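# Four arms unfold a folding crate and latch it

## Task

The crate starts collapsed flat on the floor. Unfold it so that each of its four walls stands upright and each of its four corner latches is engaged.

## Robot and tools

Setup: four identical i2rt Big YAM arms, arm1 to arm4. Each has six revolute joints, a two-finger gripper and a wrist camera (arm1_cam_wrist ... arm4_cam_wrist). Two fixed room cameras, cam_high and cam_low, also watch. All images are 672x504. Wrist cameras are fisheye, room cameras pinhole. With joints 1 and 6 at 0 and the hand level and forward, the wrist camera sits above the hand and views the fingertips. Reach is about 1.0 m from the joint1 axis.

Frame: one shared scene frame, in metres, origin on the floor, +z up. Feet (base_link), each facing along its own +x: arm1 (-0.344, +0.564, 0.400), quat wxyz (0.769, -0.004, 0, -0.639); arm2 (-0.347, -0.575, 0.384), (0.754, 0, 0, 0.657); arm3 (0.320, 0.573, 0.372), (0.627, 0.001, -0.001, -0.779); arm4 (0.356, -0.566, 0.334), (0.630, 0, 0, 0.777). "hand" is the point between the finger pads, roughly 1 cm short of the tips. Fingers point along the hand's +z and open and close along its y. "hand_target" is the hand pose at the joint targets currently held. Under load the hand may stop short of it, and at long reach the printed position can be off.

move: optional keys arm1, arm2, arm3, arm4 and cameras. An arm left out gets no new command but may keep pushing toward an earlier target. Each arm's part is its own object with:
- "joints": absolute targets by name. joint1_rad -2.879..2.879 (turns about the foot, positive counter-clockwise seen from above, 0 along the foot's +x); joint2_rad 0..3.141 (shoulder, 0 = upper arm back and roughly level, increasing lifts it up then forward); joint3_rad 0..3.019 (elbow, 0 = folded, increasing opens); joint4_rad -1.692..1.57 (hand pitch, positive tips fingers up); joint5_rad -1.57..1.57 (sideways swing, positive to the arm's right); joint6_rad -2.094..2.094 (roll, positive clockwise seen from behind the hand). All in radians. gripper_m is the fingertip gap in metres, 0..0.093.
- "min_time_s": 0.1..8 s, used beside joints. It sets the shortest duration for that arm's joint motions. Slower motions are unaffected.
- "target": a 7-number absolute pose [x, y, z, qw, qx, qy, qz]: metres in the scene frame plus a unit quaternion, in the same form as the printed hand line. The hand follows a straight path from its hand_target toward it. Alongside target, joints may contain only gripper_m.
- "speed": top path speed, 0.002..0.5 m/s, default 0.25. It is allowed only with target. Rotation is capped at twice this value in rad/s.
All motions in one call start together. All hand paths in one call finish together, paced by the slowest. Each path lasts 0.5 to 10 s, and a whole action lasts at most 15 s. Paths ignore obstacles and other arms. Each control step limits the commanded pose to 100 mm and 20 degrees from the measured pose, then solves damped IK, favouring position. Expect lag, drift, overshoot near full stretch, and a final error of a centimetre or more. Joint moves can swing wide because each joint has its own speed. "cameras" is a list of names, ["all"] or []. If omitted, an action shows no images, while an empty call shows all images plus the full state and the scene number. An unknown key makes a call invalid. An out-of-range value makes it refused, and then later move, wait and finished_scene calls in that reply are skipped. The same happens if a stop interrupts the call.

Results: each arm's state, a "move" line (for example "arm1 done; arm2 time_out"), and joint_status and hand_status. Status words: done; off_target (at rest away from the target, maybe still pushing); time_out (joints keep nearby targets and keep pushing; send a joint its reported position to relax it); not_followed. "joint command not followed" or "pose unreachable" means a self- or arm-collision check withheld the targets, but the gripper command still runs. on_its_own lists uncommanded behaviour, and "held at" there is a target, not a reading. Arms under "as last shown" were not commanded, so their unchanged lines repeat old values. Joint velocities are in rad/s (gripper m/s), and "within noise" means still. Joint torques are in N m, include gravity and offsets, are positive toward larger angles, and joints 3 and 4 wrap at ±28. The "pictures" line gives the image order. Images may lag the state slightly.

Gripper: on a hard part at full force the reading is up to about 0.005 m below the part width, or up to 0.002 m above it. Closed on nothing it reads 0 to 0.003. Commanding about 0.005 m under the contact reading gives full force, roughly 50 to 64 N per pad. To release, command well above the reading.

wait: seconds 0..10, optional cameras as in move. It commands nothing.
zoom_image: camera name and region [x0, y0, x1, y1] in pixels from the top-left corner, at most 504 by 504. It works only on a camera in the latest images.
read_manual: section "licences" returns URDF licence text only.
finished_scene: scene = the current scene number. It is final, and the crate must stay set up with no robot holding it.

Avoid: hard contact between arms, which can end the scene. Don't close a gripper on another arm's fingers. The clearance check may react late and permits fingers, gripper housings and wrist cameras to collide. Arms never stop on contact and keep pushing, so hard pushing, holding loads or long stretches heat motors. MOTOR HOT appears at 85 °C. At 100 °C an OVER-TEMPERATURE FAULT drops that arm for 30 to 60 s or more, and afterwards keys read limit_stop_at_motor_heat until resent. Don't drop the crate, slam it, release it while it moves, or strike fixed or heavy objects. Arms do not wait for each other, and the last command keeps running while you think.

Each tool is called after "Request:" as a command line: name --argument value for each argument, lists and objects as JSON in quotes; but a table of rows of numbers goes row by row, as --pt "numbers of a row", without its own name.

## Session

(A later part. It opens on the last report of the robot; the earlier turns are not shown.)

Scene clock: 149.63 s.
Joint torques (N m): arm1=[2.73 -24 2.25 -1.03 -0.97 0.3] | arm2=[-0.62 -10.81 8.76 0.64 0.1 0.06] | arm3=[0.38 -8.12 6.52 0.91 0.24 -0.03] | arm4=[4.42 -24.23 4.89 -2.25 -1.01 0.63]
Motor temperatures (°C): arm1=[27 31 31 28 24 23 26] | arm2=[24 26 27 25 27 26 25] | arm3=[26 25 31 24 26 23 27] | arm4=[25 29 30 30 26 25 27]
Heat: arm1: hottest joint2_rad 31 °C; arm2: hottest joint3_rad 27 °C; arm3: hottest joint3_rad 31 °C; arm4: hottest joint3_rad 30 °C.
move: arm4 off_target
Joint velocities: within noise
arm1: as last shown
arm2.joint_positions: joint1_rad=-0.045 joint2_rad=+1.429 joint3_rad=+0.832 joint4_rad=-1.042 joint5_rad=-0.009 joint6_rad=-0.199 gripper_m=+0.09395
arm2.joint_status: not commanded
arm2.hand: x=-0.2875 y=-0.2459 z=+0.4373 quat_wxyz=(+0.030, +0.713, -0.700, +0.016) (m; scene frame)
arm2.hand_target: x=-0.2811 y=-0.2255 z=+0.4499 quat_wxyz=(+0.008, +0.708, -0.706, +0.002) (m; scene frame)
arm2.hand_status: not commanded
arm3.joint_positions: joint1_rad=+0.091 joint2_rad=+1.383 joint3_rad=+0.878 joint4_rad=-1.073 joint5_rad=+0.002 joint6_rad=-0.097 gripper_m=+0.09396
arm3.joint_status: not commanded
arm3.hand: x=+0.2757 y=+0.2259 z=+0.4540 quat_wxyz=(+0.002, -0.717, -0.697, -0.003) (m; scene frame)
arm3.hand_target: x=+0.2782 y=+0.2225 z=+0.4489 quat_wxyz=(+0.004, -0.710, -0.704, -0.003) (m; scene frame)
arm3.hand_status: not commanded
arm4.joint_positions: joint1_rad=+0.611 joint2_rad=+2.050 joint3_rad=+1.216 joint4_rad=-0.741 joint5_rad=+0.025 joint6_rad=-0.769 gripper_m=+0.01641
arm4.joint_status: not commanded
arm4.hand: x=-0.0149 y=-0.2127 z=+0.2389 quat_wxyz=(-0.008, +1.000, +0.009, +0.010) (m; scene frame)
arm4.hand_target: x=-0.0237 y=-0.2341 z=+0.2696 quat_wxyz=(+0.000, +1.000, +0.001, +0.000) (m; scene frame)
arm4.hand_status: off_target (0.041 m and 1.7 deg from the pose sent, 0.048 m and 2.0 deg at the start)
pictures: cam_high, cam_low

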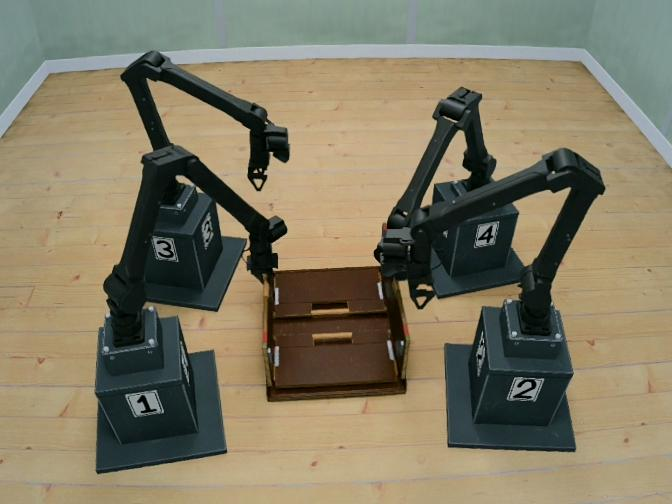

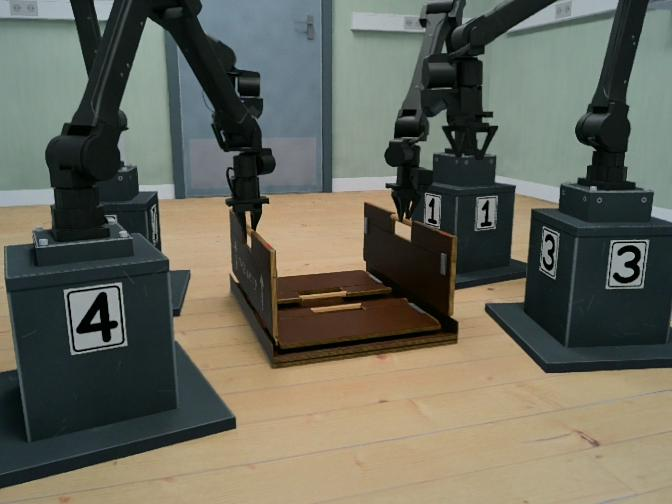

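Request:
move --arm2 '{"target": [-0.22, -0.004, 0.41, 0, 0.7071, -0.7071, 0], "speed": 0.3, "joints": {"gripper_m": 0.05}}'

Request:
move --arm2 '{"target": [-0.075, 0.015, 0.165, 0, 0.7071, -0.7071, 0], "speed": 0.25}' --cameras '["arm2_cam_wrist", "arm4_cam_wrist", "cam_high"]'

Scene clock: 161.20 s.
Joint torques (N m): arm1=[3.02 -23.88 2.44 -1.11 -0.96 0.27] | arm2=[-0.62 -19.78 9.37 -0.02 0.1 -0.13] | arm3=[0.56 -8.29 6.46 0.84 0.28 -0.03] | arm4=[4.42 -24.23 4.89 -2.22 -1.01 0.64]
Motor temperatures (°C): arm1=[27 31 31 28 24 23 26] | arm2=[24 26 27 25 27 26 25] | arm3=[26 25 31 24 26 23 27] | arm4=[25 29 30 30 27 25 28]
Heat: arm1: hottest joint2_rad 31 °C; arm2: hottest joint3_rad 27 °C; arm3: hottest joint3_rad 31 °C; arm4: hottest joint3_rad 30 °C.
move: arm2 off_target
Joint velocities: within noise
arm1, arm3, arm4: as last shown
arm2.joint_positions: joint1_rad=-0.077 joint2_rad=+1.999 joint3_rad=+1.496 joint4_rad=-1.093 joint5_rad=-0.002 joint6_rad=-0.205 gripper_m=+0.05014
arm2.joint_status: all done
arm2.hand: x=-0.2262 y=-0.0186 z=+0.3991 quat_wxyz=(+0.011, +0.704, -0.710, +0.006) (m; scene frame)
arm2.hand_target: x=-0.2187 y=-0.0047 z=+0.4085 quat_wxyz=(+0.000, +0.705, -0.709, +0.000) (m; scene frame)
arm2.hand_status: off_target (0.019 m and 1.5 deg from the pose sent, 0.253 m and 4.0 deg at the start)
pictures: none

Scene clock: 163.33 s.
Joint torques (N m): arm1=[2.61 -23.36 2.3 -1.1 -0.95 0.33] | arm2=[0.56 -24.7 7.5 0.35 -0.12 -0.14] | arm3=[0.62 -8.41 6.53 0.91 0.23 -0.06] | arm4=[4.42 -24.23 4.88 -2.22 -1.01 0.64]
Motor temperatures (°C): arm1=[27 31 31 28 24 23 26] | arm2=[24 26 27 25 27 26 25] | arm3=[26 25 31 24 26 23 27] | arm4=[25 29 30 30 27 25 28]
Heat: arm1: hottest joint2_rad 31 °C; arm2: hottest joint3_rad 27 °C; arm3: hottest joint3_rad 31 °C; arm4: hottest joint3_rad 30 °C.
move: arm2 off_target
Joint velocities: within noise
arm1, arm3, arm4: as last shown
arm2.joint_positions: joint1_rad=-0.290 joint2_rad=+2.530 joint3_rad=+1.731 joint4_rad=-0.812 joint5_rad=-0.002 joint6_rad=-0.423 gripper_m=+0.05013
arm2.joint_status: not commanded
arm2.hand: x=-0.0870 y=-0.0040 z=+0.1552 quat_wxyz=(+0.019, +0.706, -0.708, +0.006) (m; scene frame)
arm2.hand_target: x=-0.0798 y=+0.0135 z=+0.1650 quat_wxyz=(+0.001, +0.709, -0.705, -0.002) (m; scene frame)
arm2.hand_status: off_target (0.024 m and 2.3 deg from the pose sent, 0.281 m and 1.5 deg at the start)
pictures: arm2_cam_wrist, arm4_cam_wrist, cam_high

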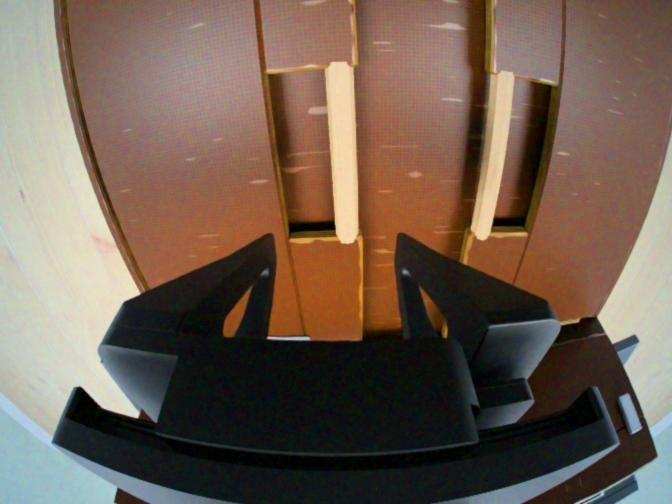

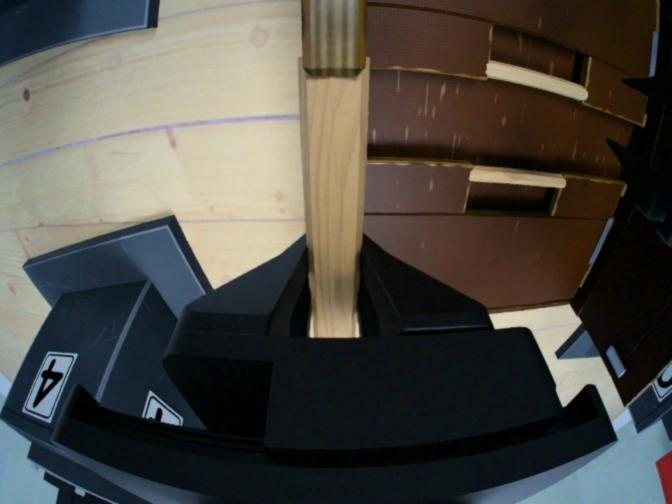

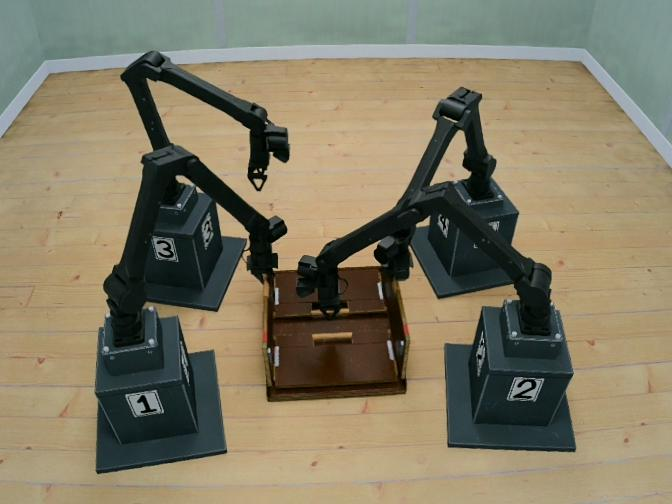

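Request:
move --arm2 '{"target": [-0.071, 0.005, 0.062, 0, 0.7071, -0.7071, 0], "speed": 0.2}' --cameras '["arm2_cam_wrist", "cam_low"]'

Request:
zoom_image --camera "cam_low" --region '[220, 180, 470, 380]'

Scene clock: 169.77 s.
Joint torques (N m): arm1=[2.78 -24.12 2.39 -0.99 -1.01 0.28] | arm2=[-0.15 -25.82 6.68 0.59 0.05 -0.13] | arm3=[0.56 -8.53 6.42 0.87 0.25 -0.03] | arm4=[4.42 -24.23 4.89 -2.22 -1.01 0.64]
Motor temperatures (°C): arm1=[27 31 31 28 25 23 26] | arm2=[24 27 27 25 27 26 25] | arm3=[26 25 31 24 26 23 27] | arm4=[25 29 30 30 27 25 28]
Heat: arm1: hottest joint2_rad 31 °C; arm2: hottest joint2_rad 27 °C; arm3: hottest joint3_rad 31 °C; arm4: hottest joint3_rad 30 °C.
move: arm2 off_target
Joint velocities: within noise
arm1, arm3, arm4: as last shown
arm2.joint_positions: joint1_rad=-0.304 joint2_rad=+2.739 joint3_rad=+1.825 joint4_rad=-0.706 joint5_rad=-0.002 joint6_rad=-0.433 gripper_m=+0.05013
arm2.joint_status: not commanded
arm2.hand: x=-0.0831 y=-0.0162 z=+0.0508 quat_wxyz=(+0.023, +0.705, -0.709, +0.007) (m; scene frame)
arm2.hand_target: x=-0.0688 y=+0.0026 z=+0.0630 quat_wxyz=(+0.000, +0.705, -0.709, +0.000) (m; scene frame)
arm2.hand_status: off_target (0.027 m and 2.8 deg from the pose sent, 0.095 m and 2.3 deg at the start)
pictures: arm2_cam_wrist, cam_low

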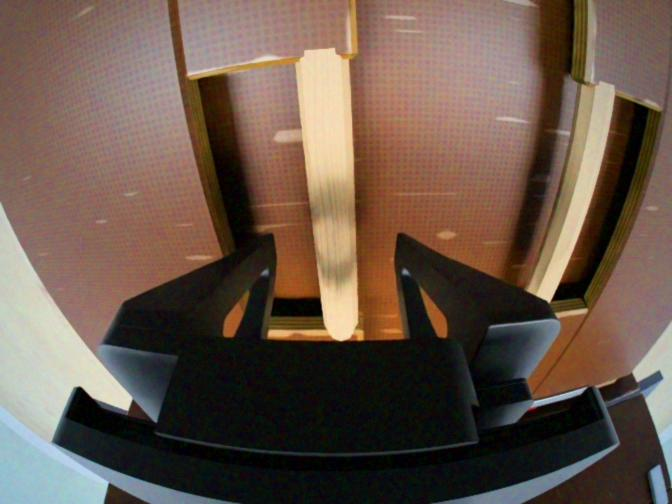

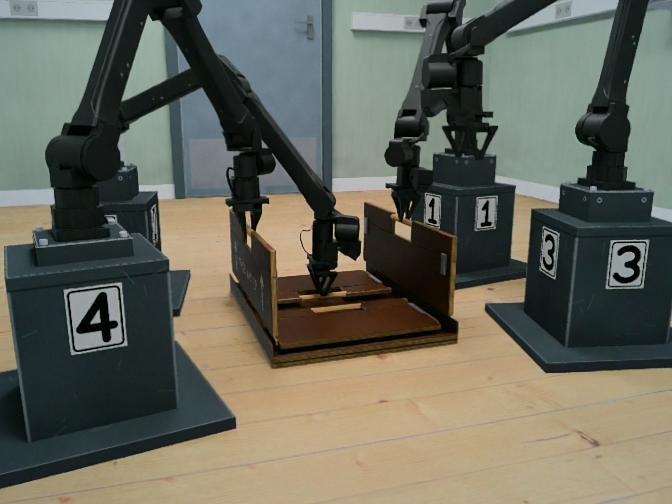

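Scaled by 2.016 from the camera's 672x504 image, which has a finer 960x720 frame.

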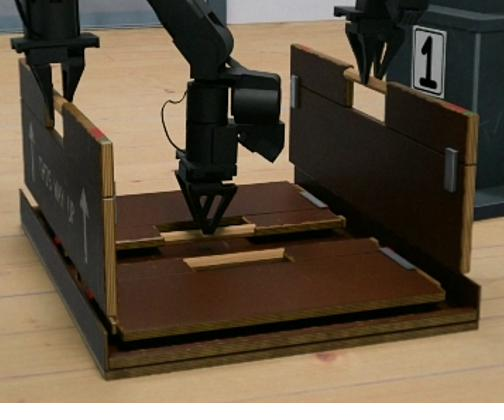

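Request:
move --arm2 '{"target": [-0.069, 0.004, 0.043, 0, 0.7071, -0.7071, 0], "speed": 0.1}'

Request:
move --arm2 '{"joints": {"gripper_m": 0.014}}' --cameras '["arm2_cam_wrist"]'

Request:
zoom_image --camera "arm2_cam_wrist" --region '[270, 190, 400, 350]'

Scene clock: 173.43 s.
Joint torques (N m): arm1=[2.61 -24.12 2.43 -1.05 -0.94 0.3] | arm2=[-0.67 -24.23 6.94 0.66 0.05 -0.13] | arm3=[0.38 -8.47 6.58 0.85 0.21 -0.02] | arm4=[4.42 -24.23 4.88 -2.22 -1 0.64]
Motor temperatures (°C): arm1=[27 31 30 28 25 23 26] | arm2=[24 28 27 25 27 26 25] | arm3=[26 25 31 24 26 23 27] | arm4=[25 29 30 30 27 25 28]
Heat: arm1: hottest joint2_rad 31 °C; arm2: hottest joint2_rad 28 °C; arm3: hottest joint3_rad 31 °C; arm4: hottest joint3_rad 30 °C.
move: arm2 off_target
Joint velocities: within noise
arm1, arm3, arm4: as last shown
arm2.joint_positions: joint1_rad=-0.304 joint2_rad=+2.768 joint3_rad=+1.858 joint4_rad=-0.696 joint5_rad=-0.002 joint6_rad=-0.438 gripper_m=+0.05013
arm2.joint_status: not commanded
arm2.hand: x=-0.0799 y=-0.0094 z=+0.0407 quat_wxyz=(+0.016, +0.706, -0.708, +0.005) (m; scene frame)
arm2.hand_target: x=-0.0692 y=+0.0037 z=+0.0433 quat_wxyz=(+0.000, +0.707, -0.707, +0.000) (m; scene frame)
arm2.hand_status: off_target (0.017 m and 1.9 deg from the pose sent, 0.026 m and 2.8 deg at the start)
pictures: none

Scene clock: 174.27 s.
Joint torques (N m): arm1=[2.67 -23.59 2.39 -1.11 -0.95 0.3] | arm2=[-0.67 -24.23 6.87 0.62 0.02 -0.08] | arm3=[0.32 -8.41 6.5 0.91 0.23 -0.06] | arm4=[4.42 -24.23 4.88 -2.22 -1 0.63]
Motor temperatures (°C): arm1=[27 31 30 28 25 23 26] | arm2=[24 28 27 25 27 26 25] | arm3=[26 25 31 24 26 23 27] | arm4=[25 29 30 30 27 25 28]
Heat: arm1: hottest joint2_rad 31 °C; arm2: hottest joint2_rad 28 °C; arm3: hottest joint3_rad 31 °C; arm4: hottest joint3_rad 30 °C.
move: arm2 off_target
Joint velocities: within noise
arm1, arm3, arm4: as last shown
arm2.joint_positions: joint1_rad=-0.299 joint2_rad=+2.769 joint3_rad=+1.858 joint4_rad=-0.696 joint5_rad=-0.009 joint6_rad=-0.452 gripper_m=+0.01701
arm2.joint_status: gripper_m off_target (ended at +0.01702, target +0.01400)
arm2.hand: x=-0.0838 y=-0.0084 z=+0.0398 quat_wxyz=(+0.018, +0.713, -0.701, +0.002) (m; scene frame)
arm2.hand_target: x=-0.0730 y=+0.0050 z=+0.0427 quat_wxyz=(+0.001, +0.712, -0.702, -0.003) (m; scene frame)
arm2.hand_status: not commanded
pictures: arm2_cam_wrist

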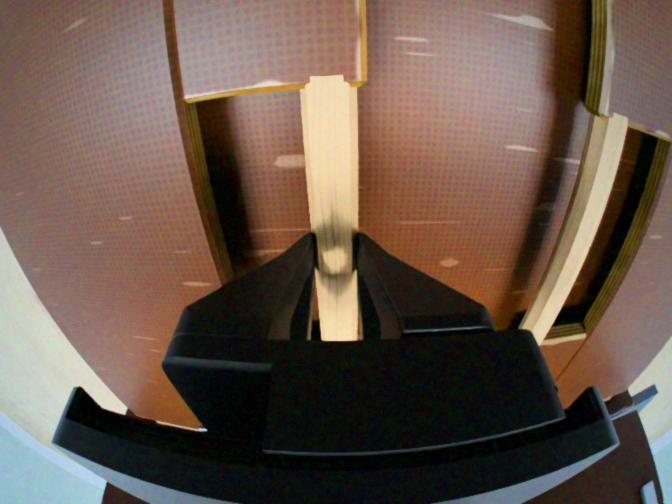

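Scaled by 3.150 from the camera's 672x504 image, which has a finer 960x720 frame.

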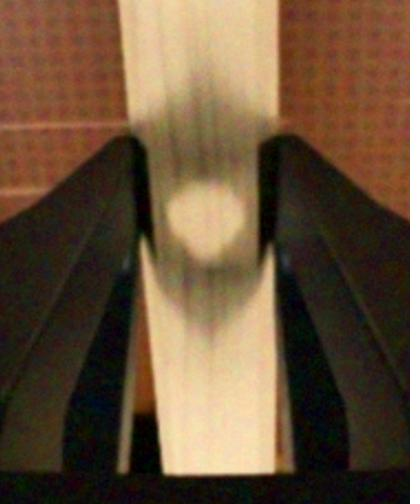

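Request:
move --arm2 '{"joints": {"gripper_m": 0.035}}'

Request:
move --arm2 '{"target": [-0.071, 0.004, 0.036, 0, 0.7071, -0.7071, 0], "speed": 0.1}'

Request:
move --arm2 '{"joints": {"gripper_m": 0.010}}' --cameras '["arm2_cam_wrist"]'

Scene clock: 176.30 s.
Joint torques (N m): arm1=[2.61 -23.24 2.22 -0.95 -0.98 0.32] | arm2=[-0.56 -24.23 6.83 0.62 0 -0.07] | arm3=[-0.09 -8 6.58 0.92 0.23 -0.04] | arm4=[4.37 -24.23 4.89 -2.22 -1.01 0.64]
Motor temperatures (°C): arm1=[27 31 30 28 25 23 26] | arm2=[24 28 27 25 27 26 25] | arm3=[26 25 31 24 26 23 27] | arm4=[25 29 29 30 27 25 28]
Heat: arm1: hottest joint2_rad 31 °C; arm2: hottest joint2_rad 28 °C; arm3: hottest joint3_rad 31 °C; arm4: hottest joint4_rad 30 °C.
move: arm2 done
Joint velocities: within noise
arm1.joint_positions: joint1_rad=+0.556 joint2_rad=+2.110 joint3_rad=+1.091 joint4_rad=-0.534 joint5_rad=+0.019 joint6_rad=-0.820 gripper_m=+0.01668
arm1.joint_status: not commanded
arm1.hand: x=-0.0245 y=+0.2073 z=+0.2477 quat_wxyz=(+0.004, -0.005, -1.000, +0.016) (m; scene frame)
arm1.hand_target: x=-0.0178 y=+0.2308 z=+0.2621 quat_wxyz=(+0.001, +0.000, -1.000, +0.000) (m; scene frame)
arm1.hand_status: not commanded
arm2.joint_positions: joint1_rad=-0.298 joint2_rad=+2.769 joint3_rad=+1.858 joint4_rad=-0.696 joint5_rad=-0.001 joint6_rad=-0.450 gripper_m=+0.03482
arm2.joint_status: all done
arm2.hand: x=-0.0835 y=-0.0085 z=+0.0398 quat_wxyz=(+0.017, +0.713, -0.701, +0.006) (m; scene frame)
arm2.hand_target: x=-0.0729 y=+0.0046 z=+0.0426 quat_wxyz=(+0.000, +0.712, -0.702, +0.000) (m; scene frame)
arm2.hand_status: not commanded
arm3, arm4: as last shown
pictures: none

Scene clock: 177.27 s.
Joint torques (N m): arm1=[3.25 -24.12 2.29 -1.06 -0.96 0.35] | arm2=[-0.79 -23.88 6.91 0.7 -0.02 0.05] | arm3=[0.5 -8.64 6.5 0.85 0.24 -0.04] | arm4=[4.37 -24.29 4.88 -2.22 -1.01 0.63]
Motor temperatures (°C): arm1=[27 31 30 28 25 23 26] | arm2=[24 28 27 25 27 26 25] | arm3=[26 25 31 24 26 23 27] | arm4=[25 29 29 30 27 25 28]
Heat: arm1: hottest joint2_rad 31 °C; arm2: hottest joint2_rad 28 °C; arm3: hottest joint3_rad 31 °C; arm4: hottest joint4_rad 30 °C.
move: arm2 off_target
Joint velocities: within noise
arm1, arm3, arm4: as last shown
arm2.joint_positions: joint1_rad=-0.298 joint2_rad=+2.779 joint3_rad=+1.868 joint4_rad=-0.691 joint5_rad=-0.001 joint6_rad=-0.450 gripper_m=+0.03488
arm2.joint_status: not commanded
arm2.hand: x=-0.0827 y=-0.0069 z=+0.0363 quat_wxyz=(+0.014, +0.713, -0.701, +0.005) (m; scene frame)
arm2.hand_target: x=-0.0715 y=+0.0044 z=+0.0364 quat_wxyz=(-0.001, +0.707, -0.707, +0.000) (m; scene frame)
arm2.hand_status: off_target (0.016 m and 2.0 deg from the pose sent, 0.018 m and 2.2 deg at the start)
pictures: none

Scene clock: 177.80 s.
Joint torques (N m): arm1=[3.14 -23.94 2.39 -1.03 -0.97 0.3] | arm2=[-0.91 -23.94 6.9 0.7 -0.02 0.07] | arm3=[0.21 -8.64 6.54 1.01 0.24 -0.04] | arm4=[4.37 -24.23 4.88 -2.22 -1.01 0.64]
Motor temperatures (°C): arm1=[27 31 30 28 25 23 26] | arm2=[24 28 27 25 27 26 25] | arm3=[26 25 31 24 26 23 27] | arm4=[25 29 29 30 27 25 28]
Heat: arm1: hottest joint2_rad 31 °C; arm2: hottest joint2_rad 28 °C; arm3: hottest joint3_rad 31 °C; arm4: hottest joint4_rad 30 °C.
move: arm2 off_target
Joint velocities: within noise
arm1: as last shown
arm2.joint_positions: joint1_rad=-0.298 joint2_rad=+2.779 joint3_rad=+1.868 joint4_rad=-0.691 joint5_rad=-0.009 joint6_rad=-0.453 gripper_m=+0.01684
arm2.joint_status: gripper_m off_target (ended at +0.01687, target +0.01000)
arm2.hand: x=-0.0839 y=-0.0063 z=+0.0363 quat_wxyz=(+0.016, +0.714, -0.700, +0.001) (m; scene frame)
arm2.hand_target: x=-0.0726 y=+0.0050 z=+0.0364 quat_wxyz=(+0.000, +0.708, -0.706, -0.004) (m; scene frame)
arm2.hand_status: not commanded
arm3.joint_positions: joint1_rad=+0.091 joint2_rad=+1.383 joint3_rad=+0.878 joint4_rad=-1.073 joint5_rad=+0.002 joint6_rad=-0.097 gripper_m=+0.09396
arm3.joint_status: not commanded
arm3.hand: x=+0.2757 y=+0.2259 z=+0.4540 quat_wxyz=(+0.002, -0.717, -0.697, -0.003) (m; scene frame)
arm3.hand_target: x=+0.2782 y=+0.2225 z=+0.4489 quat_wxyz=(+0.004, -0.710, -0.704, -0.003) (m; scene frame)
arm3.hand_status: not commanded
arm4.joint_positions: joint1_rad=+0.611 joint2_rad=+2.050 joint3_rad=+1.216 joint4_rad=-0.741 joint5_rad=+0.025 joint6_rad=-0.769 gripper_m=+0.01641
arm4.joint_status: not commanded
arm4.hand: x=-0.0149 y=-0.2127 z=+0.2389 quat_wxyz=(-0.008, +1.000, +0.009, +0.010) (m; scene frame)
arm4.hand_target: x=-0.0237 y=-0.2341 z=+0.2696 quat_wxyz=(+0.000, +1.000, +0.001, +0.000) (m; scene frame)
arm4.hand_status: not commanded
pictures: arm2_cam_wrist

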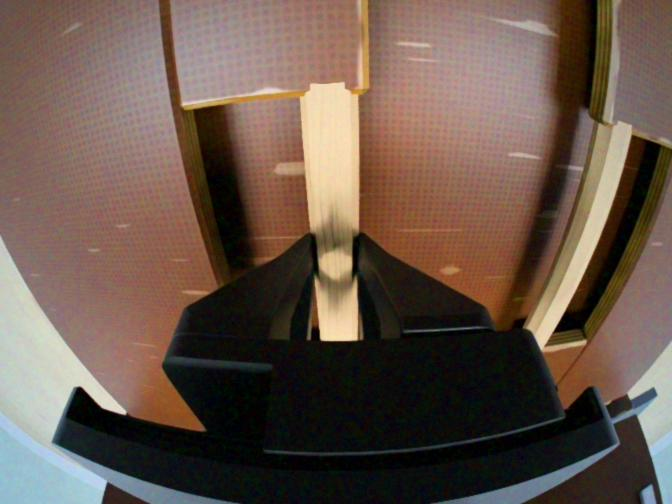

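Request:
move --arm2 '{"target": [-0.090, 0.009, 0.155, 0, 0.7071, -0.7071, 0], "speed": 0.12}'

Request:
move --arm2 '{"target": [-0.118, 0.011, 0.212, 0, 0.7071, -0.7071, 0], "speed": 0.12}' --cameras '["arm2_cam_wrist", "cam_high", "cam_low"]'

Scene clock: 182.73 s.
Joint torques (N m): arm1=[2.49 -23.65 2.24 -1.02 -0.95 0.32] | arm2=[-0.09 -30.33 4.75 -0.77 -0.32 0.34] | arm3=[0.32 -8.12 6.57 0.92 0.26 -0.03] | arm4=[4.37 -24.29 4.88 -2.22 -1.01 0.63]
Motor temperatures (°C): arm1=[27 31 30 27 25 23 26] | arm2=[24 28 27 25 27 26 25] | arm3=[26 25 31 24 26 23 27] | arm4=[25 29 29 30 27 25 28]
Heat: arm1: hottest joint2_rad 31 °C; arm2: hottest joint2_rad 28 °C; arm3: hottest joint3_rad 31 °C; arm4: hottest joint4_rad 30 °C.
move: arm2 off_target
Joint velocities: within noise
arm1, arm3, arm4: as last shown
arm2.joint_positions: joint1_rad=-0.275 joint2_rad=+2.607 joint3_rad=+1.739 joint4_rad=-0.737 joint5_rad=+0.013 joint6_rad=-0.446 gripper_m=+0.01652
arm2.joint_status: not commanded
arm2.hand: x=-0.0960 y=-0.0072 z=+0.1102 quat_wxyz=(+0.013, +0.719, -0.695, +0.012) (m; scene frame)
arm2.hand_target: x=-0.0894 y=+0.0112 z=+0.1530 quat_wxyz=(-0.005, +0.708, -0.706, +0.002) (m; scene frame)
arm2.hand_status: off_target (0.048 m and 2.9 deg from the pose sent, 0.120 m and 2.1 deg at the start)
pictures: none

Scene clock: 183.93 s.
Joint torques (N m): arm1=[2.84 -23.65 2.47 -0.94 -0.96 0.32] | arm2=[0.15 -30.33 5.15 -0.91 -0.59 0.3] | arm3=[0.5 -8.23 6.39 0.83 0.23 -0.05] | arm4=[4.42 -24.29 4.88 -2.22 -1.01 0.63]
Motor temperatures (°C): arm1=[27 31 30 27 25 23 26] | arm2=[24 28 27 25 27 26 25] | arm3=[26 25 31 24 26 23 27] | arm4=[25 29 29 30 27 25 28]
Heat: arm1: hottest joint2_rad 31 °C; arm2: hottest joint2_rad 28 °C; arm3: hottest joint3_rad 31 °C; arm4: hottest joint4_rad 30 °C.
move: arm2 off_target
Joint velocities: within noise
arm1, arm3, arm4: as last shown
arm2.joint_positions: joint1_rad=-0.238 joint2_rad=+2.489 joint3_rad=+1.660 joint4_rad=-0.792 joint5_rad=+0.013 joint6_rad=-0.401 gripper_m=+0.01618
arm2.joint_status: not commanded
arm2.hand: x=-0.1210 y=-0.0084 z=+0.1620 quat_wxyz=(+0.020, +0.716, -0.697, +0.016) (m; scene frame)
arm2.hand_target: x=-0.1175 y=+0.0106 z=+0.2091 quat_wxyz=(+0.000, +0.707, -0.707, +0.000) (m; scene frame)
arm2.hand_status: off_target (0.054 m and 3.3 deg from the pose sent, 0.106 m and 2.9 deg at the start)
pictures: arm2_cam_wrist, cam_high, cam_low

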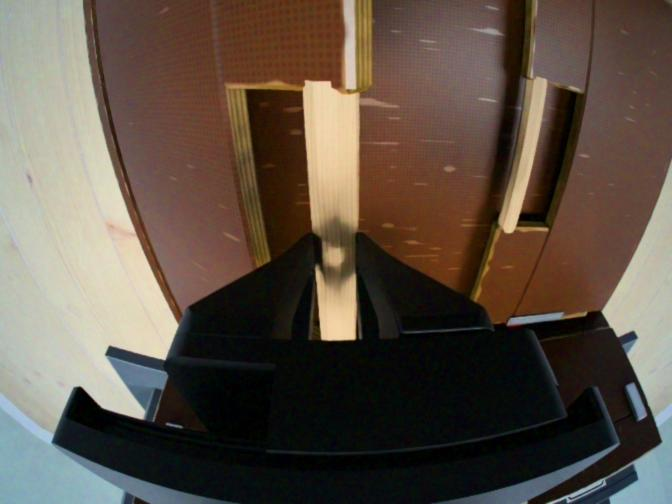

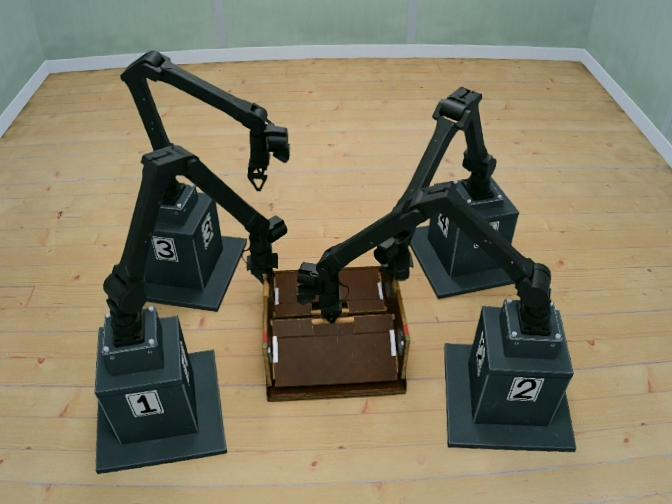

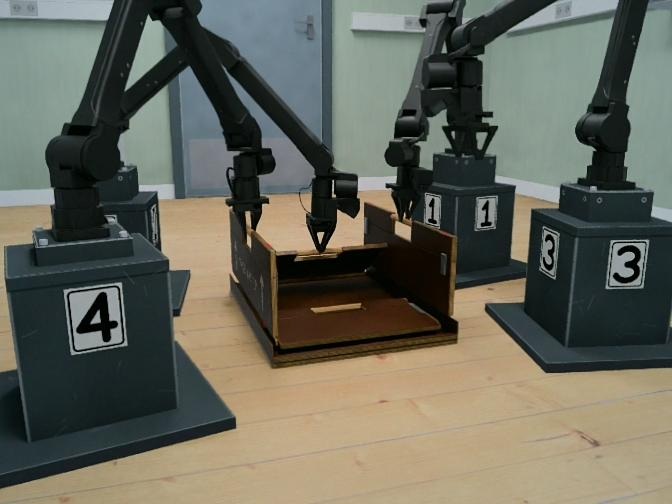

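Request:
move --arm2 '{"target": [-0.164, 0.010, 0.258, 0, 0.7071, -0.7071, 0], "speed": 0.12}'

Request:
move --arm2 '{"target": [-0.230, 0.010, 0.290, 0, 0.7071, -0.7071, 0], "speed": 0.12}'

Request:
move --arm2 '{"target": [-0.275, 0.010, 0.297, 0, 0.7071, -0.7071, 0], "speed": 0.1}' --cameras '["arm2_cam_wrist", "cam_high", "cam_low"]'

Request:
zoom_image --camera "cam_high" --region '[250, 250, 420, 410]'

Scene clock: 189.30 s.
Joint torques (N m): arm1=[2.32 -23.36 2.48 -1.1 -0.95 0.31] | arm2=[0.26 -28.86 5.75 -0.39 -0.17 0.23] | arm3=[0.85 -8.35 6.45 1.06 0.22 -0.04] | arm4=[4.42 -24.23 4.89 -2.22 -1.01 0.63]
Motor temperatures (°C): arm1=[27 32 30 27 25 23 26] | arm2=[24 29 27 25 27 26 25] | arm3=[26 25 31 24 26 23 27] | arm4=[25 29 29 30 28 25 28]
Heat: arm1: hottest joint2_rad 32 °C; arm2: hottest joint2_rad 29 °C; arm3: hottest joint3_rad 31 °C; arm4: hottest joint4_rad 30 °C.
move: arm2 off_target
Joint velocities: within noise
arm1, arm3, arm4: as last shown
arm2.joint_positions: joint1_rad=-0.171 joint2_rad=+2.363 joint3_rad=+1.576 joint4_rad=-0.843 joint5_rad=+0.002 joint6_rad=-0.328 gripper_m=+0.01394
arm2.joint_status: not commanded
arm2.hand: x=-0.1663 y=-0.0088 z=+0.2145 quat_wxyz=(+0.025, +0.714, -0.699, +0.014) (m; scene frame)
arm2.hand_target: x=-0.1633 y=+0.0105 z=+0.2573 quat_wxyz=(-0.001, +0.707, -0.707, -0.001) (m; scene frame)
arm2.hand_status: off_target (0.047 m and 3.6 deg from the pose sent, 0.107 m and 3.3 deg at the start)
pictures: none

Scene clock: 190.73 s.
Joint torques (N m): arm1=[1.9 -23.53 2.51 -1.05 -0.95 0.33] | arm2=[-0.26 -23.88 5.85 -0.03 -0.01 0.03] | arm3=[-0.15 -8.29 6.52 0.85 0.21 -0.04] | arm4=[4.42 -24.23 4.88 -2.22 -1.01 0.64]
Motor temperatures (°C): arm1=[27 32 30 27 25 23 26] | arm2=[24 29 27 25 27 26 25] | arm3=[26 25 31 24 26 23 27] | arm4=[25 29 29 30 28 25 28]
Heat: arm1: hottest joint2_rad 32 °C; arm2: hottest joint2_rad 29 °C; arm3: hottest joint3_rad 31 °C; arm4: hottest joint4_rad 30 °C.
move: arm2 off_target
Joint velocities: within noise
arm1, arm3, arm4: as last shown
arm1.joint_positions: joint1_rad=+0.556 joint2_rad=+2.110 joint3_rad=+1.091 joint4_rad=-0.534 joint5_rad=+0.019 joint6_rad=-0.820 gripper_m=+0.01667
arm2.joint_positions: joint1_rad=-0.060 joint2_rad=+2.226 joint3_rad=+1.516 joint4_rad=-0.884 joint5_rad=+0.001 joint6_rad=-0.205 gripper_m=+0.01013
arm2.joint_status: not commanded
arm2.on_its_own: gripper_m moved -0.00380 to your old target +0.01000
arm2.hand: x=-0.2309 y=+0.0038 z=+0.2768 quat_wxyz=(+0.009, +0.710, -0.704, +0.007) (m; scene frame)
arm2.hand_target: x=-0.2268 y=+0.0073 z=+0.2893 quat_wxyz=(+0.003, +0.705, -0.709, +0.003) (m; scene frame)
arm2.hand_status: off_target (0.015 m and 1.4 deg from the pose sent, 0.101 m and 3.6 deg at the start)
arm4.joint_positions: joint1_rad=+0.611 joint2_rad=+2.050 joint3_rad=+1.216 joint4_rad=-0.741 joint5_rad=+0.025 joint6_rad=-0.769 gripper_m=+0.01642
pictures: none

Scene clock: 192.00 s.
Joint torques (N m): arm1=[2.37 -23.65 2.25 -1.03 -0.95 0.28] | arm2=[-0.26 -24.88 5.79 0.25 0 0.04] | arm3=[-0.09 -8.64 6.57 1.03 0.22 -0.07] | arm4=[4.42 -24.23 4.89 -2.24 -1.01 0.63]
Motor temperatures (°C): arm1=[27 32 30 27 25 23 26] | arm2=[24 29 27 25 27 26 25] | arm3=[26 25 31 24 26 23 27] | arm4=[25 29 29 30 28 25 28]
Heat: arm1: hottest joint2_rad 32 °C; arm2: hottest joint2_rad 29 °C; arm3: hottest joint3_rad 31 °C; arm4: hottest joint4_rad 30 °C.
move: arm2 off_target
Joint velocities: within noise
arm1, arm3, arm4: as last shown
arm2.joint_positions: joint1_rad=+0.020 joint2_rad=+2.214 joint3_rad=+1.489 joint4_rad=-0.884 joint5_rad=+0.001 joint6_rad=-0.130 gripper_m=+0.01013
arm2.joint_status: not commanded
arm2.hand: x=-0.2786 y=+0.0004 z=+0.2759 quat_wxyz=(+0.015, +0.712, -0.702, +0.012) (m; scene frame)
arm2.hand_target: x=-0.2742 y=+0.0099 z=+0.2969 quat_wxyz=(-0.001, +0.707, -0.708, +0.001) (m; scene frame)
arm2.hand_status: off_target (0.023 m and 2.3 deg from the pose sent, 0.049 m and 1.4 deg at the start)
arm4.joint_positions: joint1_rad=+0.611 joint2_rad=+2.050 joint3_rad=+1.216 joint4_rad=-0.741 joint5_rad=+0.025 joint6_rad=-0.769 gripper_m=+0.01641
pictures: arm2_cam_wrist, cam_high, cam_low

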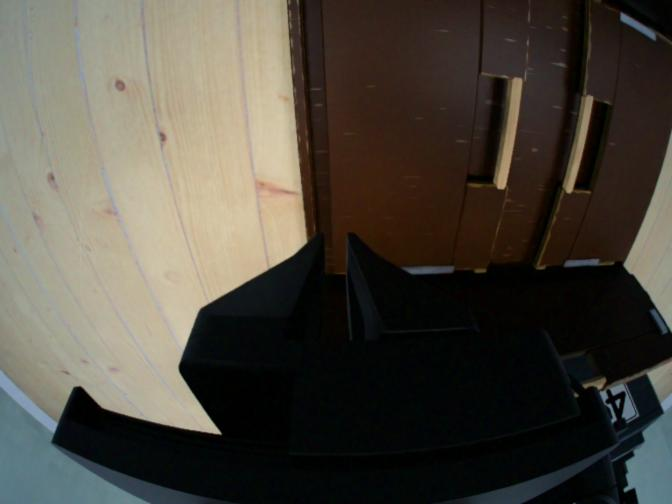

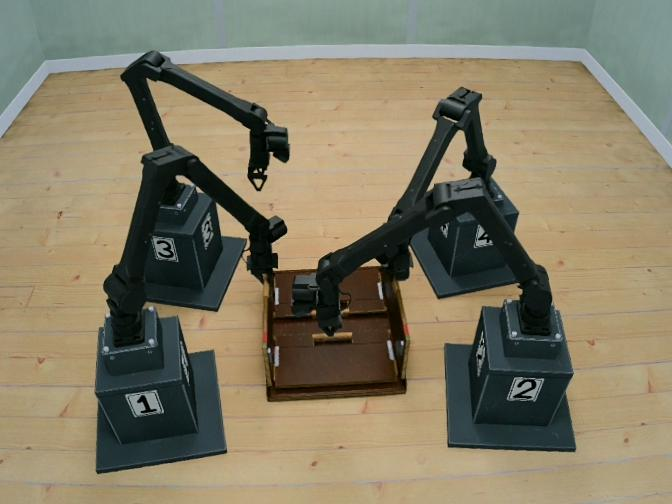

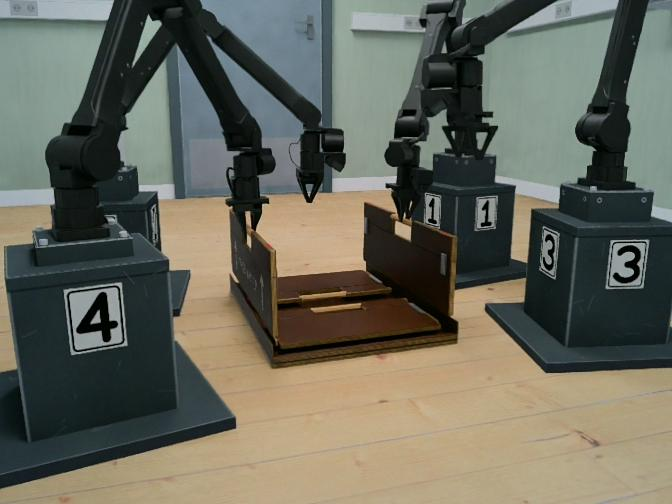

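Scaled by 2.965 from the camera's 672x504 image, which has a finer 960x720 frame.

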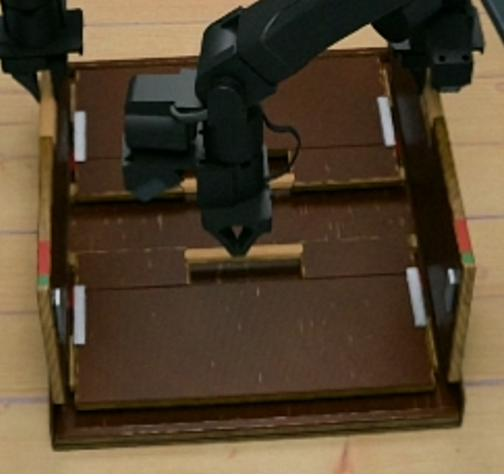

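Request:
move --arm2 '{"target": [-0.073, 0.006, 0.115, 0, 0.7071, -0.7071, 0], "speed": 0.25, "joints": {"gripper_m": 0.045}}'

Request:
move --arm2 '{"target": [-0.071, 0.004, 0.034, 0, 0.7071, -0.7071, 0], "speed": 0.15}' --cameras '["arm2_cam_wrist"]'

Scene clock: 201.90 s.
Joint torques (N m): arm1=[2.67 -23.36 2.36 -1.06 -0.97 0.28] | arm2=[0.62 -24.06 7.21 0.02 -0.14 -0.13] | arm3=[0.03 -8.41 6.42 0.83 0.23 -0.04] | arm4=[4.42 -24.23 4.88 -2.22 -1.01 0.63]
Motor temperatures (°C): arm1=[27 32 30 27 25 23 26] | arm2=[24 29 27 24 27 26 25] | arm3=[26 25 31 24 26 23 27] | arm4=[25 30 29 30 28 25 28]
Heat: arm1: hottest joint2_rad 32 °C; arm2: hottest joint2_rad 29 °C; arm3: hottest joint3_rad 31 °C; arm4: hottest joint2_rad 30 °C.
move: arm2 off_target
Joint velocities: within noise
arm1.joint_positions: joint1_rad=+0.556 joint2_rad=+2.110 joint3_rad=+1.091 joint4_rad=-0.534 joint5_rad=+0.019 joint6_rad=-0.820 gripper_m=+0.01667
arm1.joint_status: not commanded
arm1.hand: x=-0.0245 y=+0.2073 z=+0.2477 quat_wxyz=(+0.004, -0.005, -1.000, +0.016) (m; scene frame)
arm1.hand_target: x=-0.0178 y=+0.2308 z=+0.2621 quat_wxyz=(+0.001, +0.000, -1.000, +0.000) (m; scene frame)
arm1.hand_status: not commanded
arm2.joint_positions: joint1_rad=-0.301 joint2_rad=+2.611 joint3_rad=+1.749 joint4_rad=-0.732 joint5_rad=-0.002 joint6_rad=-0.421 gripper_m=+0.04487
arm2.joint_status: all done
arm2.hand: x=-0.0815 y=-0.0082 z=+0.1100 quat_wxyz=(+0.011, +0.701, -0.713, +0.003) (m; scene frame)
arm2.hand_target: x=-0.0794 y=+0.0059 z=+0.1147 quat_wxyz=(+0.002, +0.707, -0.708, -0.002) (m; scene frame)
arm2.hand_status: off_target (0.017 m and 1.6 deg from the pose sent, 0.261 m and 2.3 deg at the start)
arm3, arm4: as last shown
pictures: none

Scene clock: 203.40 s.
Joint torques (N m): arm1=[3.31 -23.65 2.28 -1.02 -0.92 0.33] | arm2=[-0.62 -24.94 6.69 0.59 0.05 -0.13] | arm3=[0.15 -8.53 6.49 0.83 0.26 -0.02] | arm4=[4.42 -24.23 4.88 -2.22 -1.01 0.64]
Motor temperatures (°C): arm1=[27 32 30 27 25 23 26] | arm2=[24 29 27 24 27 26 25] | arm3=[26 25 31 24 26 23 27] | arm4=[25 30 29 30 28 25 28]
Heat: arm1: hottest joint2_rad 32 °C; arm2: hottest joint2_rad 29 °C; arm3: hottest joint3_rad 31 °C; arm4: hottest joint2_rad 30 °C.
move: arm2 off_target
Joint velocities: within noise
arm1, arm3, arm4: as last shown
arm2.joint_positions: joint1_rad=-0.302 joint2_rad=+2.797 joint3_rad=+1.869 joint4_rad=-0.686 joint5_rad=-0.002 joint6_rad=-0.433 gripper_m=+0.04487
arm2.joint_status: not commanded
arm2.hand: x=-0.0833 y=-0.0143 z=+0.0255 quat_wxyz=(+0.020, +0.705, -0.709, +0.006) (m; scene frame)
arm2.hand_target: x=-0.0705 y=+0.0024 z=+0.0341 quat_wxyz=(+0.000, +0.706, -0.708, +0.000) (m; scene frame)
arm2.hand_status: off_target (0.024 m and 2.5 deg from the pose sent, 0.078 m and 1.6 deg at the start)
pictures: arm2_cam_wrist

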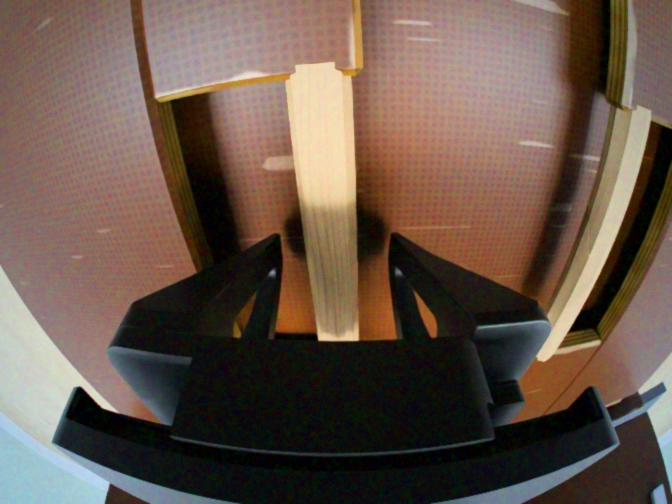

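Request:
move --arm2 '{"joints": {"gripper_m": 0.008}}'

Request:
move --arm2 '{"target": [-0.088, 0.009, 0.146, 0, 0.7071, -0.7071, 0], "speed": 0.12}'

Request:
move --arm2 '{"target": [-0.123, 0.010, 0.198, 0, 0.7071, -0.7071, 0], "speed": 0.12}' --cameras '["arm2_cam_wrist"]'

Scene clock: 207.03 s.
Joint torques (N m): arm1=[2.26 -23.41 2.44 -1.07 -0.98 0.29] | arm2=[-0.62 -25 6.65 0.58 0.03 0.1] | arm3=[0.21 -8.53 6.45 0.85 0.24 -0.04] | arm4=[4.42 -24.23 4.88 -2.21 -1.01 0.63]
Motor temperatures (°C): arm1=[27 32 30 27 25 23 26] | arm2=[24 30 27 24 27 26 25] | arm3=[26 25 31 24 26 23 27] | arm4=[25 30 29 30 28 25 28]
Heat: arm1: hottest joint2_rad 32 °C; arm2: hottest joint2_rad 30 °C; arm3: hottest joint3_rad 31 °C; arm4: hottest joint2_rad 30 °C.
move: arm2 off_target
Joint velocities: within noise
arm1: as last shown
arm2.joint_positions: joint1_rad=-0.301 joint2_rad=+2.797 joint3_rad=+1.869 joint4_rad=-0.686 joint5_rad=-0.006 joint6_rad=-0.463 gripper_m=+0.01741
arm2.joint_status: gripper_m off_target (ended at +0.01745, target +0.00800)
arm2.hand: x=-0.0846 y=-0.0136 z=+0.0255 quat_wxyz=(+0.021, +0.716, -0.698, +0.005) (m; scene frame)
arm2.hand_target: x=-0.0720 y=+0.0030 z=+0.0341 quat_wxyz=(+0.001, +0.710, -0.705, -0.002) (m; scene frame)
arm2.hand_status: not commanded
arm3.joint_positions: joint1_rad=+0.091 joint2_rad=+1.383 joint3_rad=+0.878 joint4_rad=-1.073 joint5_rad=+0.002 joint6_rad=-0.097 gripper_m=+0.09396
arm3.joint_status: not commanded
arm3.hand: x=+0.2757 y=+0.2259 z=+0.4540 quat_wxyz=(+0.002, -0.717, -0.697, -0.003) (m; scene frame)
arm3.hand_target: x=+0.2782 y=+0.2225 z=+0.4489 quat_wxyz=(+0.004, -0.710, -0.704, -0.003) (m; scene frame)
arm3.hand_status: not commanded
arm4.joint_positions: joint1_rad=+0.611 joint2_rad=+2.050 joint3_rad=+1.216 joint4_rad=-0.741 joint5_rad=+0.025 joint6_rad=-0.769 gripper_m=+0.01641
arm4.joint_status: not commanded
arm4.hand: x=-0.0149 y=-0.2127 z=+0.2389 quat_wxyz=(-0.008, +1.000, +0.009, +0.010) (m; scene frame)
arm4.hand_target: x=-0.0237 y=-0.2341 z=+0.2696 quat_wxyz=(+0.000, +1.000, +0.001, +0.000) (m; scene frame)
arm4.hand_status: not commanded
pictures: none

Scene clock: 208.60 s.
Joint torques (N m): arm1=[2.84 -23.77 2.39 -1.21 -0.96 0.26] | arm2=[0.03 -30.68 4.92 -0.58 -0.41 0.44] | arm3=[0.09 -8.82 6.58 0.88 0.22 -0.03] | arm4=[4.42 -24.23 4.89 -2.22 -1.01 0.63]
Motor temperatures (°C): arm1=[27 32 30 27 25 23 26] | arm2=[24 30 27 24 27 26 25] | arm3=[26 25 31 24 26 23 27] | arm4=[25 30 29 30 28 25 28]
Heat: arm1: hottest joint2_rad 32 °C; arm2: hottest joint2_rad 30 °C; arm3: hottest joint3_rad 31 °C; arm4: hottest joint2_rad 30 °C.
move: arm2 off_target
Joint velocities: within noise
arm1, arm3, arm4: as last shown
arm1.joint_positions: joint1_rad=+0.556 joint2_rad=+2.110 joint3_rad=+1.091 joint4_rad=-0.534 joint5_rad=+0.019 joint6_rad=-0.820 gripper_m=+0.01668
arm2.joint_positions: joint1_rad=-0.281 joint2_rad=+2.631 joint3_rad=+1.746 joint4_rad=-0.734 joint5_rad=+0.011 joint6_rad=-0.460 gripper_m=+0.01700
arm2.joint_status: not commanded
arm2.hand: x=-0.0948 y=-0.0134 z=+0.0974 quat_wxyz=(+0.020, +0.722, -0.692, +0.014) (m; scene frame)
arm2.hand_target: x=-0.0866 y=+0.0118 z=+0.1447 quat_wxyz=(-0.005, +0.708, -0.706, -0.001) (m; scene frame)
arm2.hand_status: off_target (0.054 m and 3.7 deg from the pose sent, 0.123 m and 2.9 deg at the start)
arm4.joint_positions: joint1_rad=+0.611 joint2_rad=+2.050 joint3_rad=+1.216 joint4_rad=-0.741 joint5_rad=+0.025 joint6_rad=-0.769 gripper_m=+0.01642
pictures: none

Scene clock: 209.77 s.
Joint torques (N m): arm1=[3.08 -24.06 2.24 -1.01 -0.96 0.34] | arm2=[0.67 -30.68 4.94 -1.02 -0.74 0.57] | arm3=[0.21 -8.29 6.57 0.87 0.2 -0.04] | arm4=[4.42 -24.23 4.88 -2.22 -1.01 0.63]
Motor temperatures (°C): arm1=[27 32 30 27 25 23 26] | arm2=[24 30 27 24 27 26 25] | arm3=[26 25 31 24 26 23 27] | arm4=[25 30 29 30 28 25 28]
Heat: arm1: hottest joint2_rad 32 °C; arm2: hottest joint2_rad 30 °C; arm3: hottest joint3_rad 31 °C; arm4: hottest joint2_rad 30 °C.
move: arm2 off_target
Joint velocities: within noise
arm1, arm3, arm4: as last shown
arm2.joint_positions: joint1_rad=-0.247 joint2_rad=+2.515 joint3_rad=+1.656 joint4_rad=-0.763 joint5_rad=+0.016 joint6_rad=-0.418 gripper_m=+0.01692
arm2.joint_status: not commanded
arm2.hand: x=-0.1170 y=-0.0150 z=+0.1453 quat_wxyz=(+0.020, +0.719, -0.694, +0.017) (m; scene frame)
arm2.hand_target: x=-0.1171 y=+0.0070 z=+0.1945 quat_wxyz=(+0.001, +0.704, -0.710, +0.000) (m; scene frame)
arm2.hand_status: off_target (0.059 m and 3.7 deg from the pose sent, 0.107 m and 3.7 deg at the start)
pictures: arm2_cam_wrist

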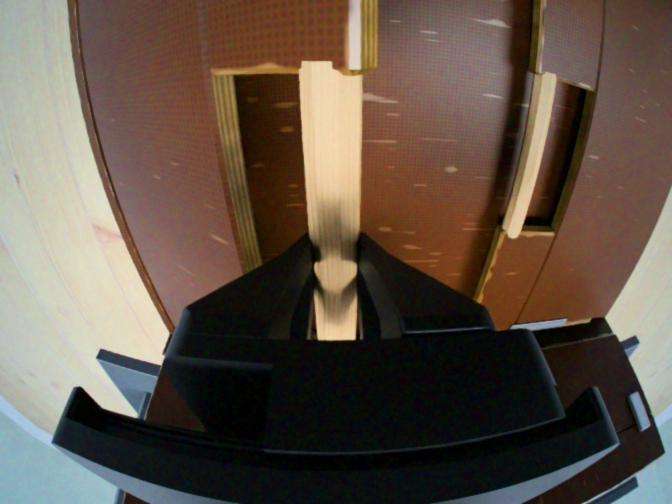

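Request:
move --arm2 '{"target": [-0.160, 0.010, 0.230, 0, 0.7071, -0.7071, 0], "speed": 0.1}'

Request:
move --arm2 '{"target": [-0.212, 0.010, 0.252, 0, 0.7071, -0.7071, 0], "speed": 0.1}' --cameras '["arm2_cam_wrist"]'

Scene clock: 212.10 s.
Joint torques (N m): arm1=[2.37 -23.41 2.24 -1.03 -0.93 0.3] | arm2=[2.37 -29.45 5.37 -0.72 -1.17 0.58] | arm3=[0.32 -8.59 6.54 0.88 0.24 -0.05] | arm4=[4.42 -24.23 4.89 -2.22 -1.01 0.63]
Motor temperatures (°C): arm1=[27 32 30 27 25 23 26] | arm2=[24 30 27 24 27 26 25] | arm3=[26 25 31 24 26 23 27] | arm4=[25 30 29 30 28 25 28]
Heat: arm1: hottest joint2_rad 32 °C; arm2: hottest joint2_rad 30 °C; arm3: hottest joint3_rad 31 °C; arm4: hottest joint2_rad 30 °C.
move: arm2 off_target
Joint velocities: arm1=[within noise] | arm2=[within noise] | arm3=[within noise] | arm4=[0.005 0.005 -0.002 -0.007 -0.095 -0.154 -0.001]
arm1, arm3, arm4: as last shown
arm2.joint_positions: joint1_rad=-0.201 joint2_rad=+2.423 joint3_rad=+1.588 joint4_rad=-0.792 joint5_rad=+0.027 joint6_rad=-0.364 gripper_m=+0.01692
arm2.joint_status: not commanded
arm2.hand: x=-0.1449 y=-0.0160 z=+0.1827 quat_wxyz=(+0.019, +0.717, -0.697, +0.024) (m; scene frame)
arm2.hand_target: x=-0.1587 y=+0.0095 z=+0.2281 quat_wxyz=(+0.000, +0.707, -0.707, +0.000) (m; scene frame)
arm2.hand_status: off_target (0.056 m and 3.9 deg from the pose sent, 0.098 m and 3.7 deg at the start)
pictures: none

Scene clock: 213.33 s.
Joint torques (N m): arm1=[2.26 -23.36 2.32 -1.02 -0.93 0.29] | arm2=[3.14 -26.7 5.87 0.1 -1.32 0.6] | arm3=[-0.09 -8.88 6.53 0.72 0.26 -0.04] | arm4=[4.42 -24.29 4.88 -2.21 -1 0.63]
Motor temperatures (°C): arm1=[27 32 30 27 25 23 26] | arm2=[24 30 27 24 27 26 25] | arm3=[26 25 31 24 26 23 27] | arm4=[25 30 29 30 28 25 28]
Heat: arm1: hottest joint2_rad 32 °C; arm2: hottest joint2_rad 30 °C; arm3: hottest joint3_rad 31 °C; arm4: hottest joint2_rad 30 °C.
move: arm2 off_target
Joint velocities: within noise
arm1, arm3, arm4: as last shown
arm2.joint_positions: joint1_rad=-0.126 joint2_rad=+2.329 joint3_rad=+1.522 joint4_rad=-0.831 joint5_rad=+0.028 joint6_rad=-0.283 gripper_m=+0.01692
arm2.joint_status: not commanded
arm2.hand: x=-0.1911 y=-0.0169 z=+0.2200 quat_wxyz=(+0.022, +0.714, -0.699, +0.029) (m; scene frame)
arm2.hand_target: x=-0.2121 y=+0.0081 z=+0.2514 quat_wxyz=(+0.004, +0.708, -0.706, +0.001) (m; scene frame)
arm2.hand_status: off_target (0.047 m and 4.3 deg from the pose sent, 0.100 m and 3.9 deg at the start)
arm4.joint_positions: joint1_rad=+0.611 joint2_rad=+2.050 joint3_rad=+1.216 joint4_rad=-0.741 joint5_rad=+0.025 joint6_rad=-0.769 gripper_m=+0.01641
pictures: arm2_cam_wrist

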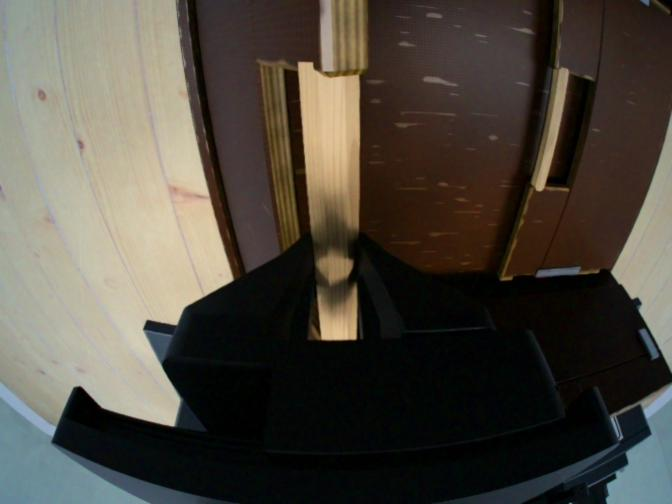

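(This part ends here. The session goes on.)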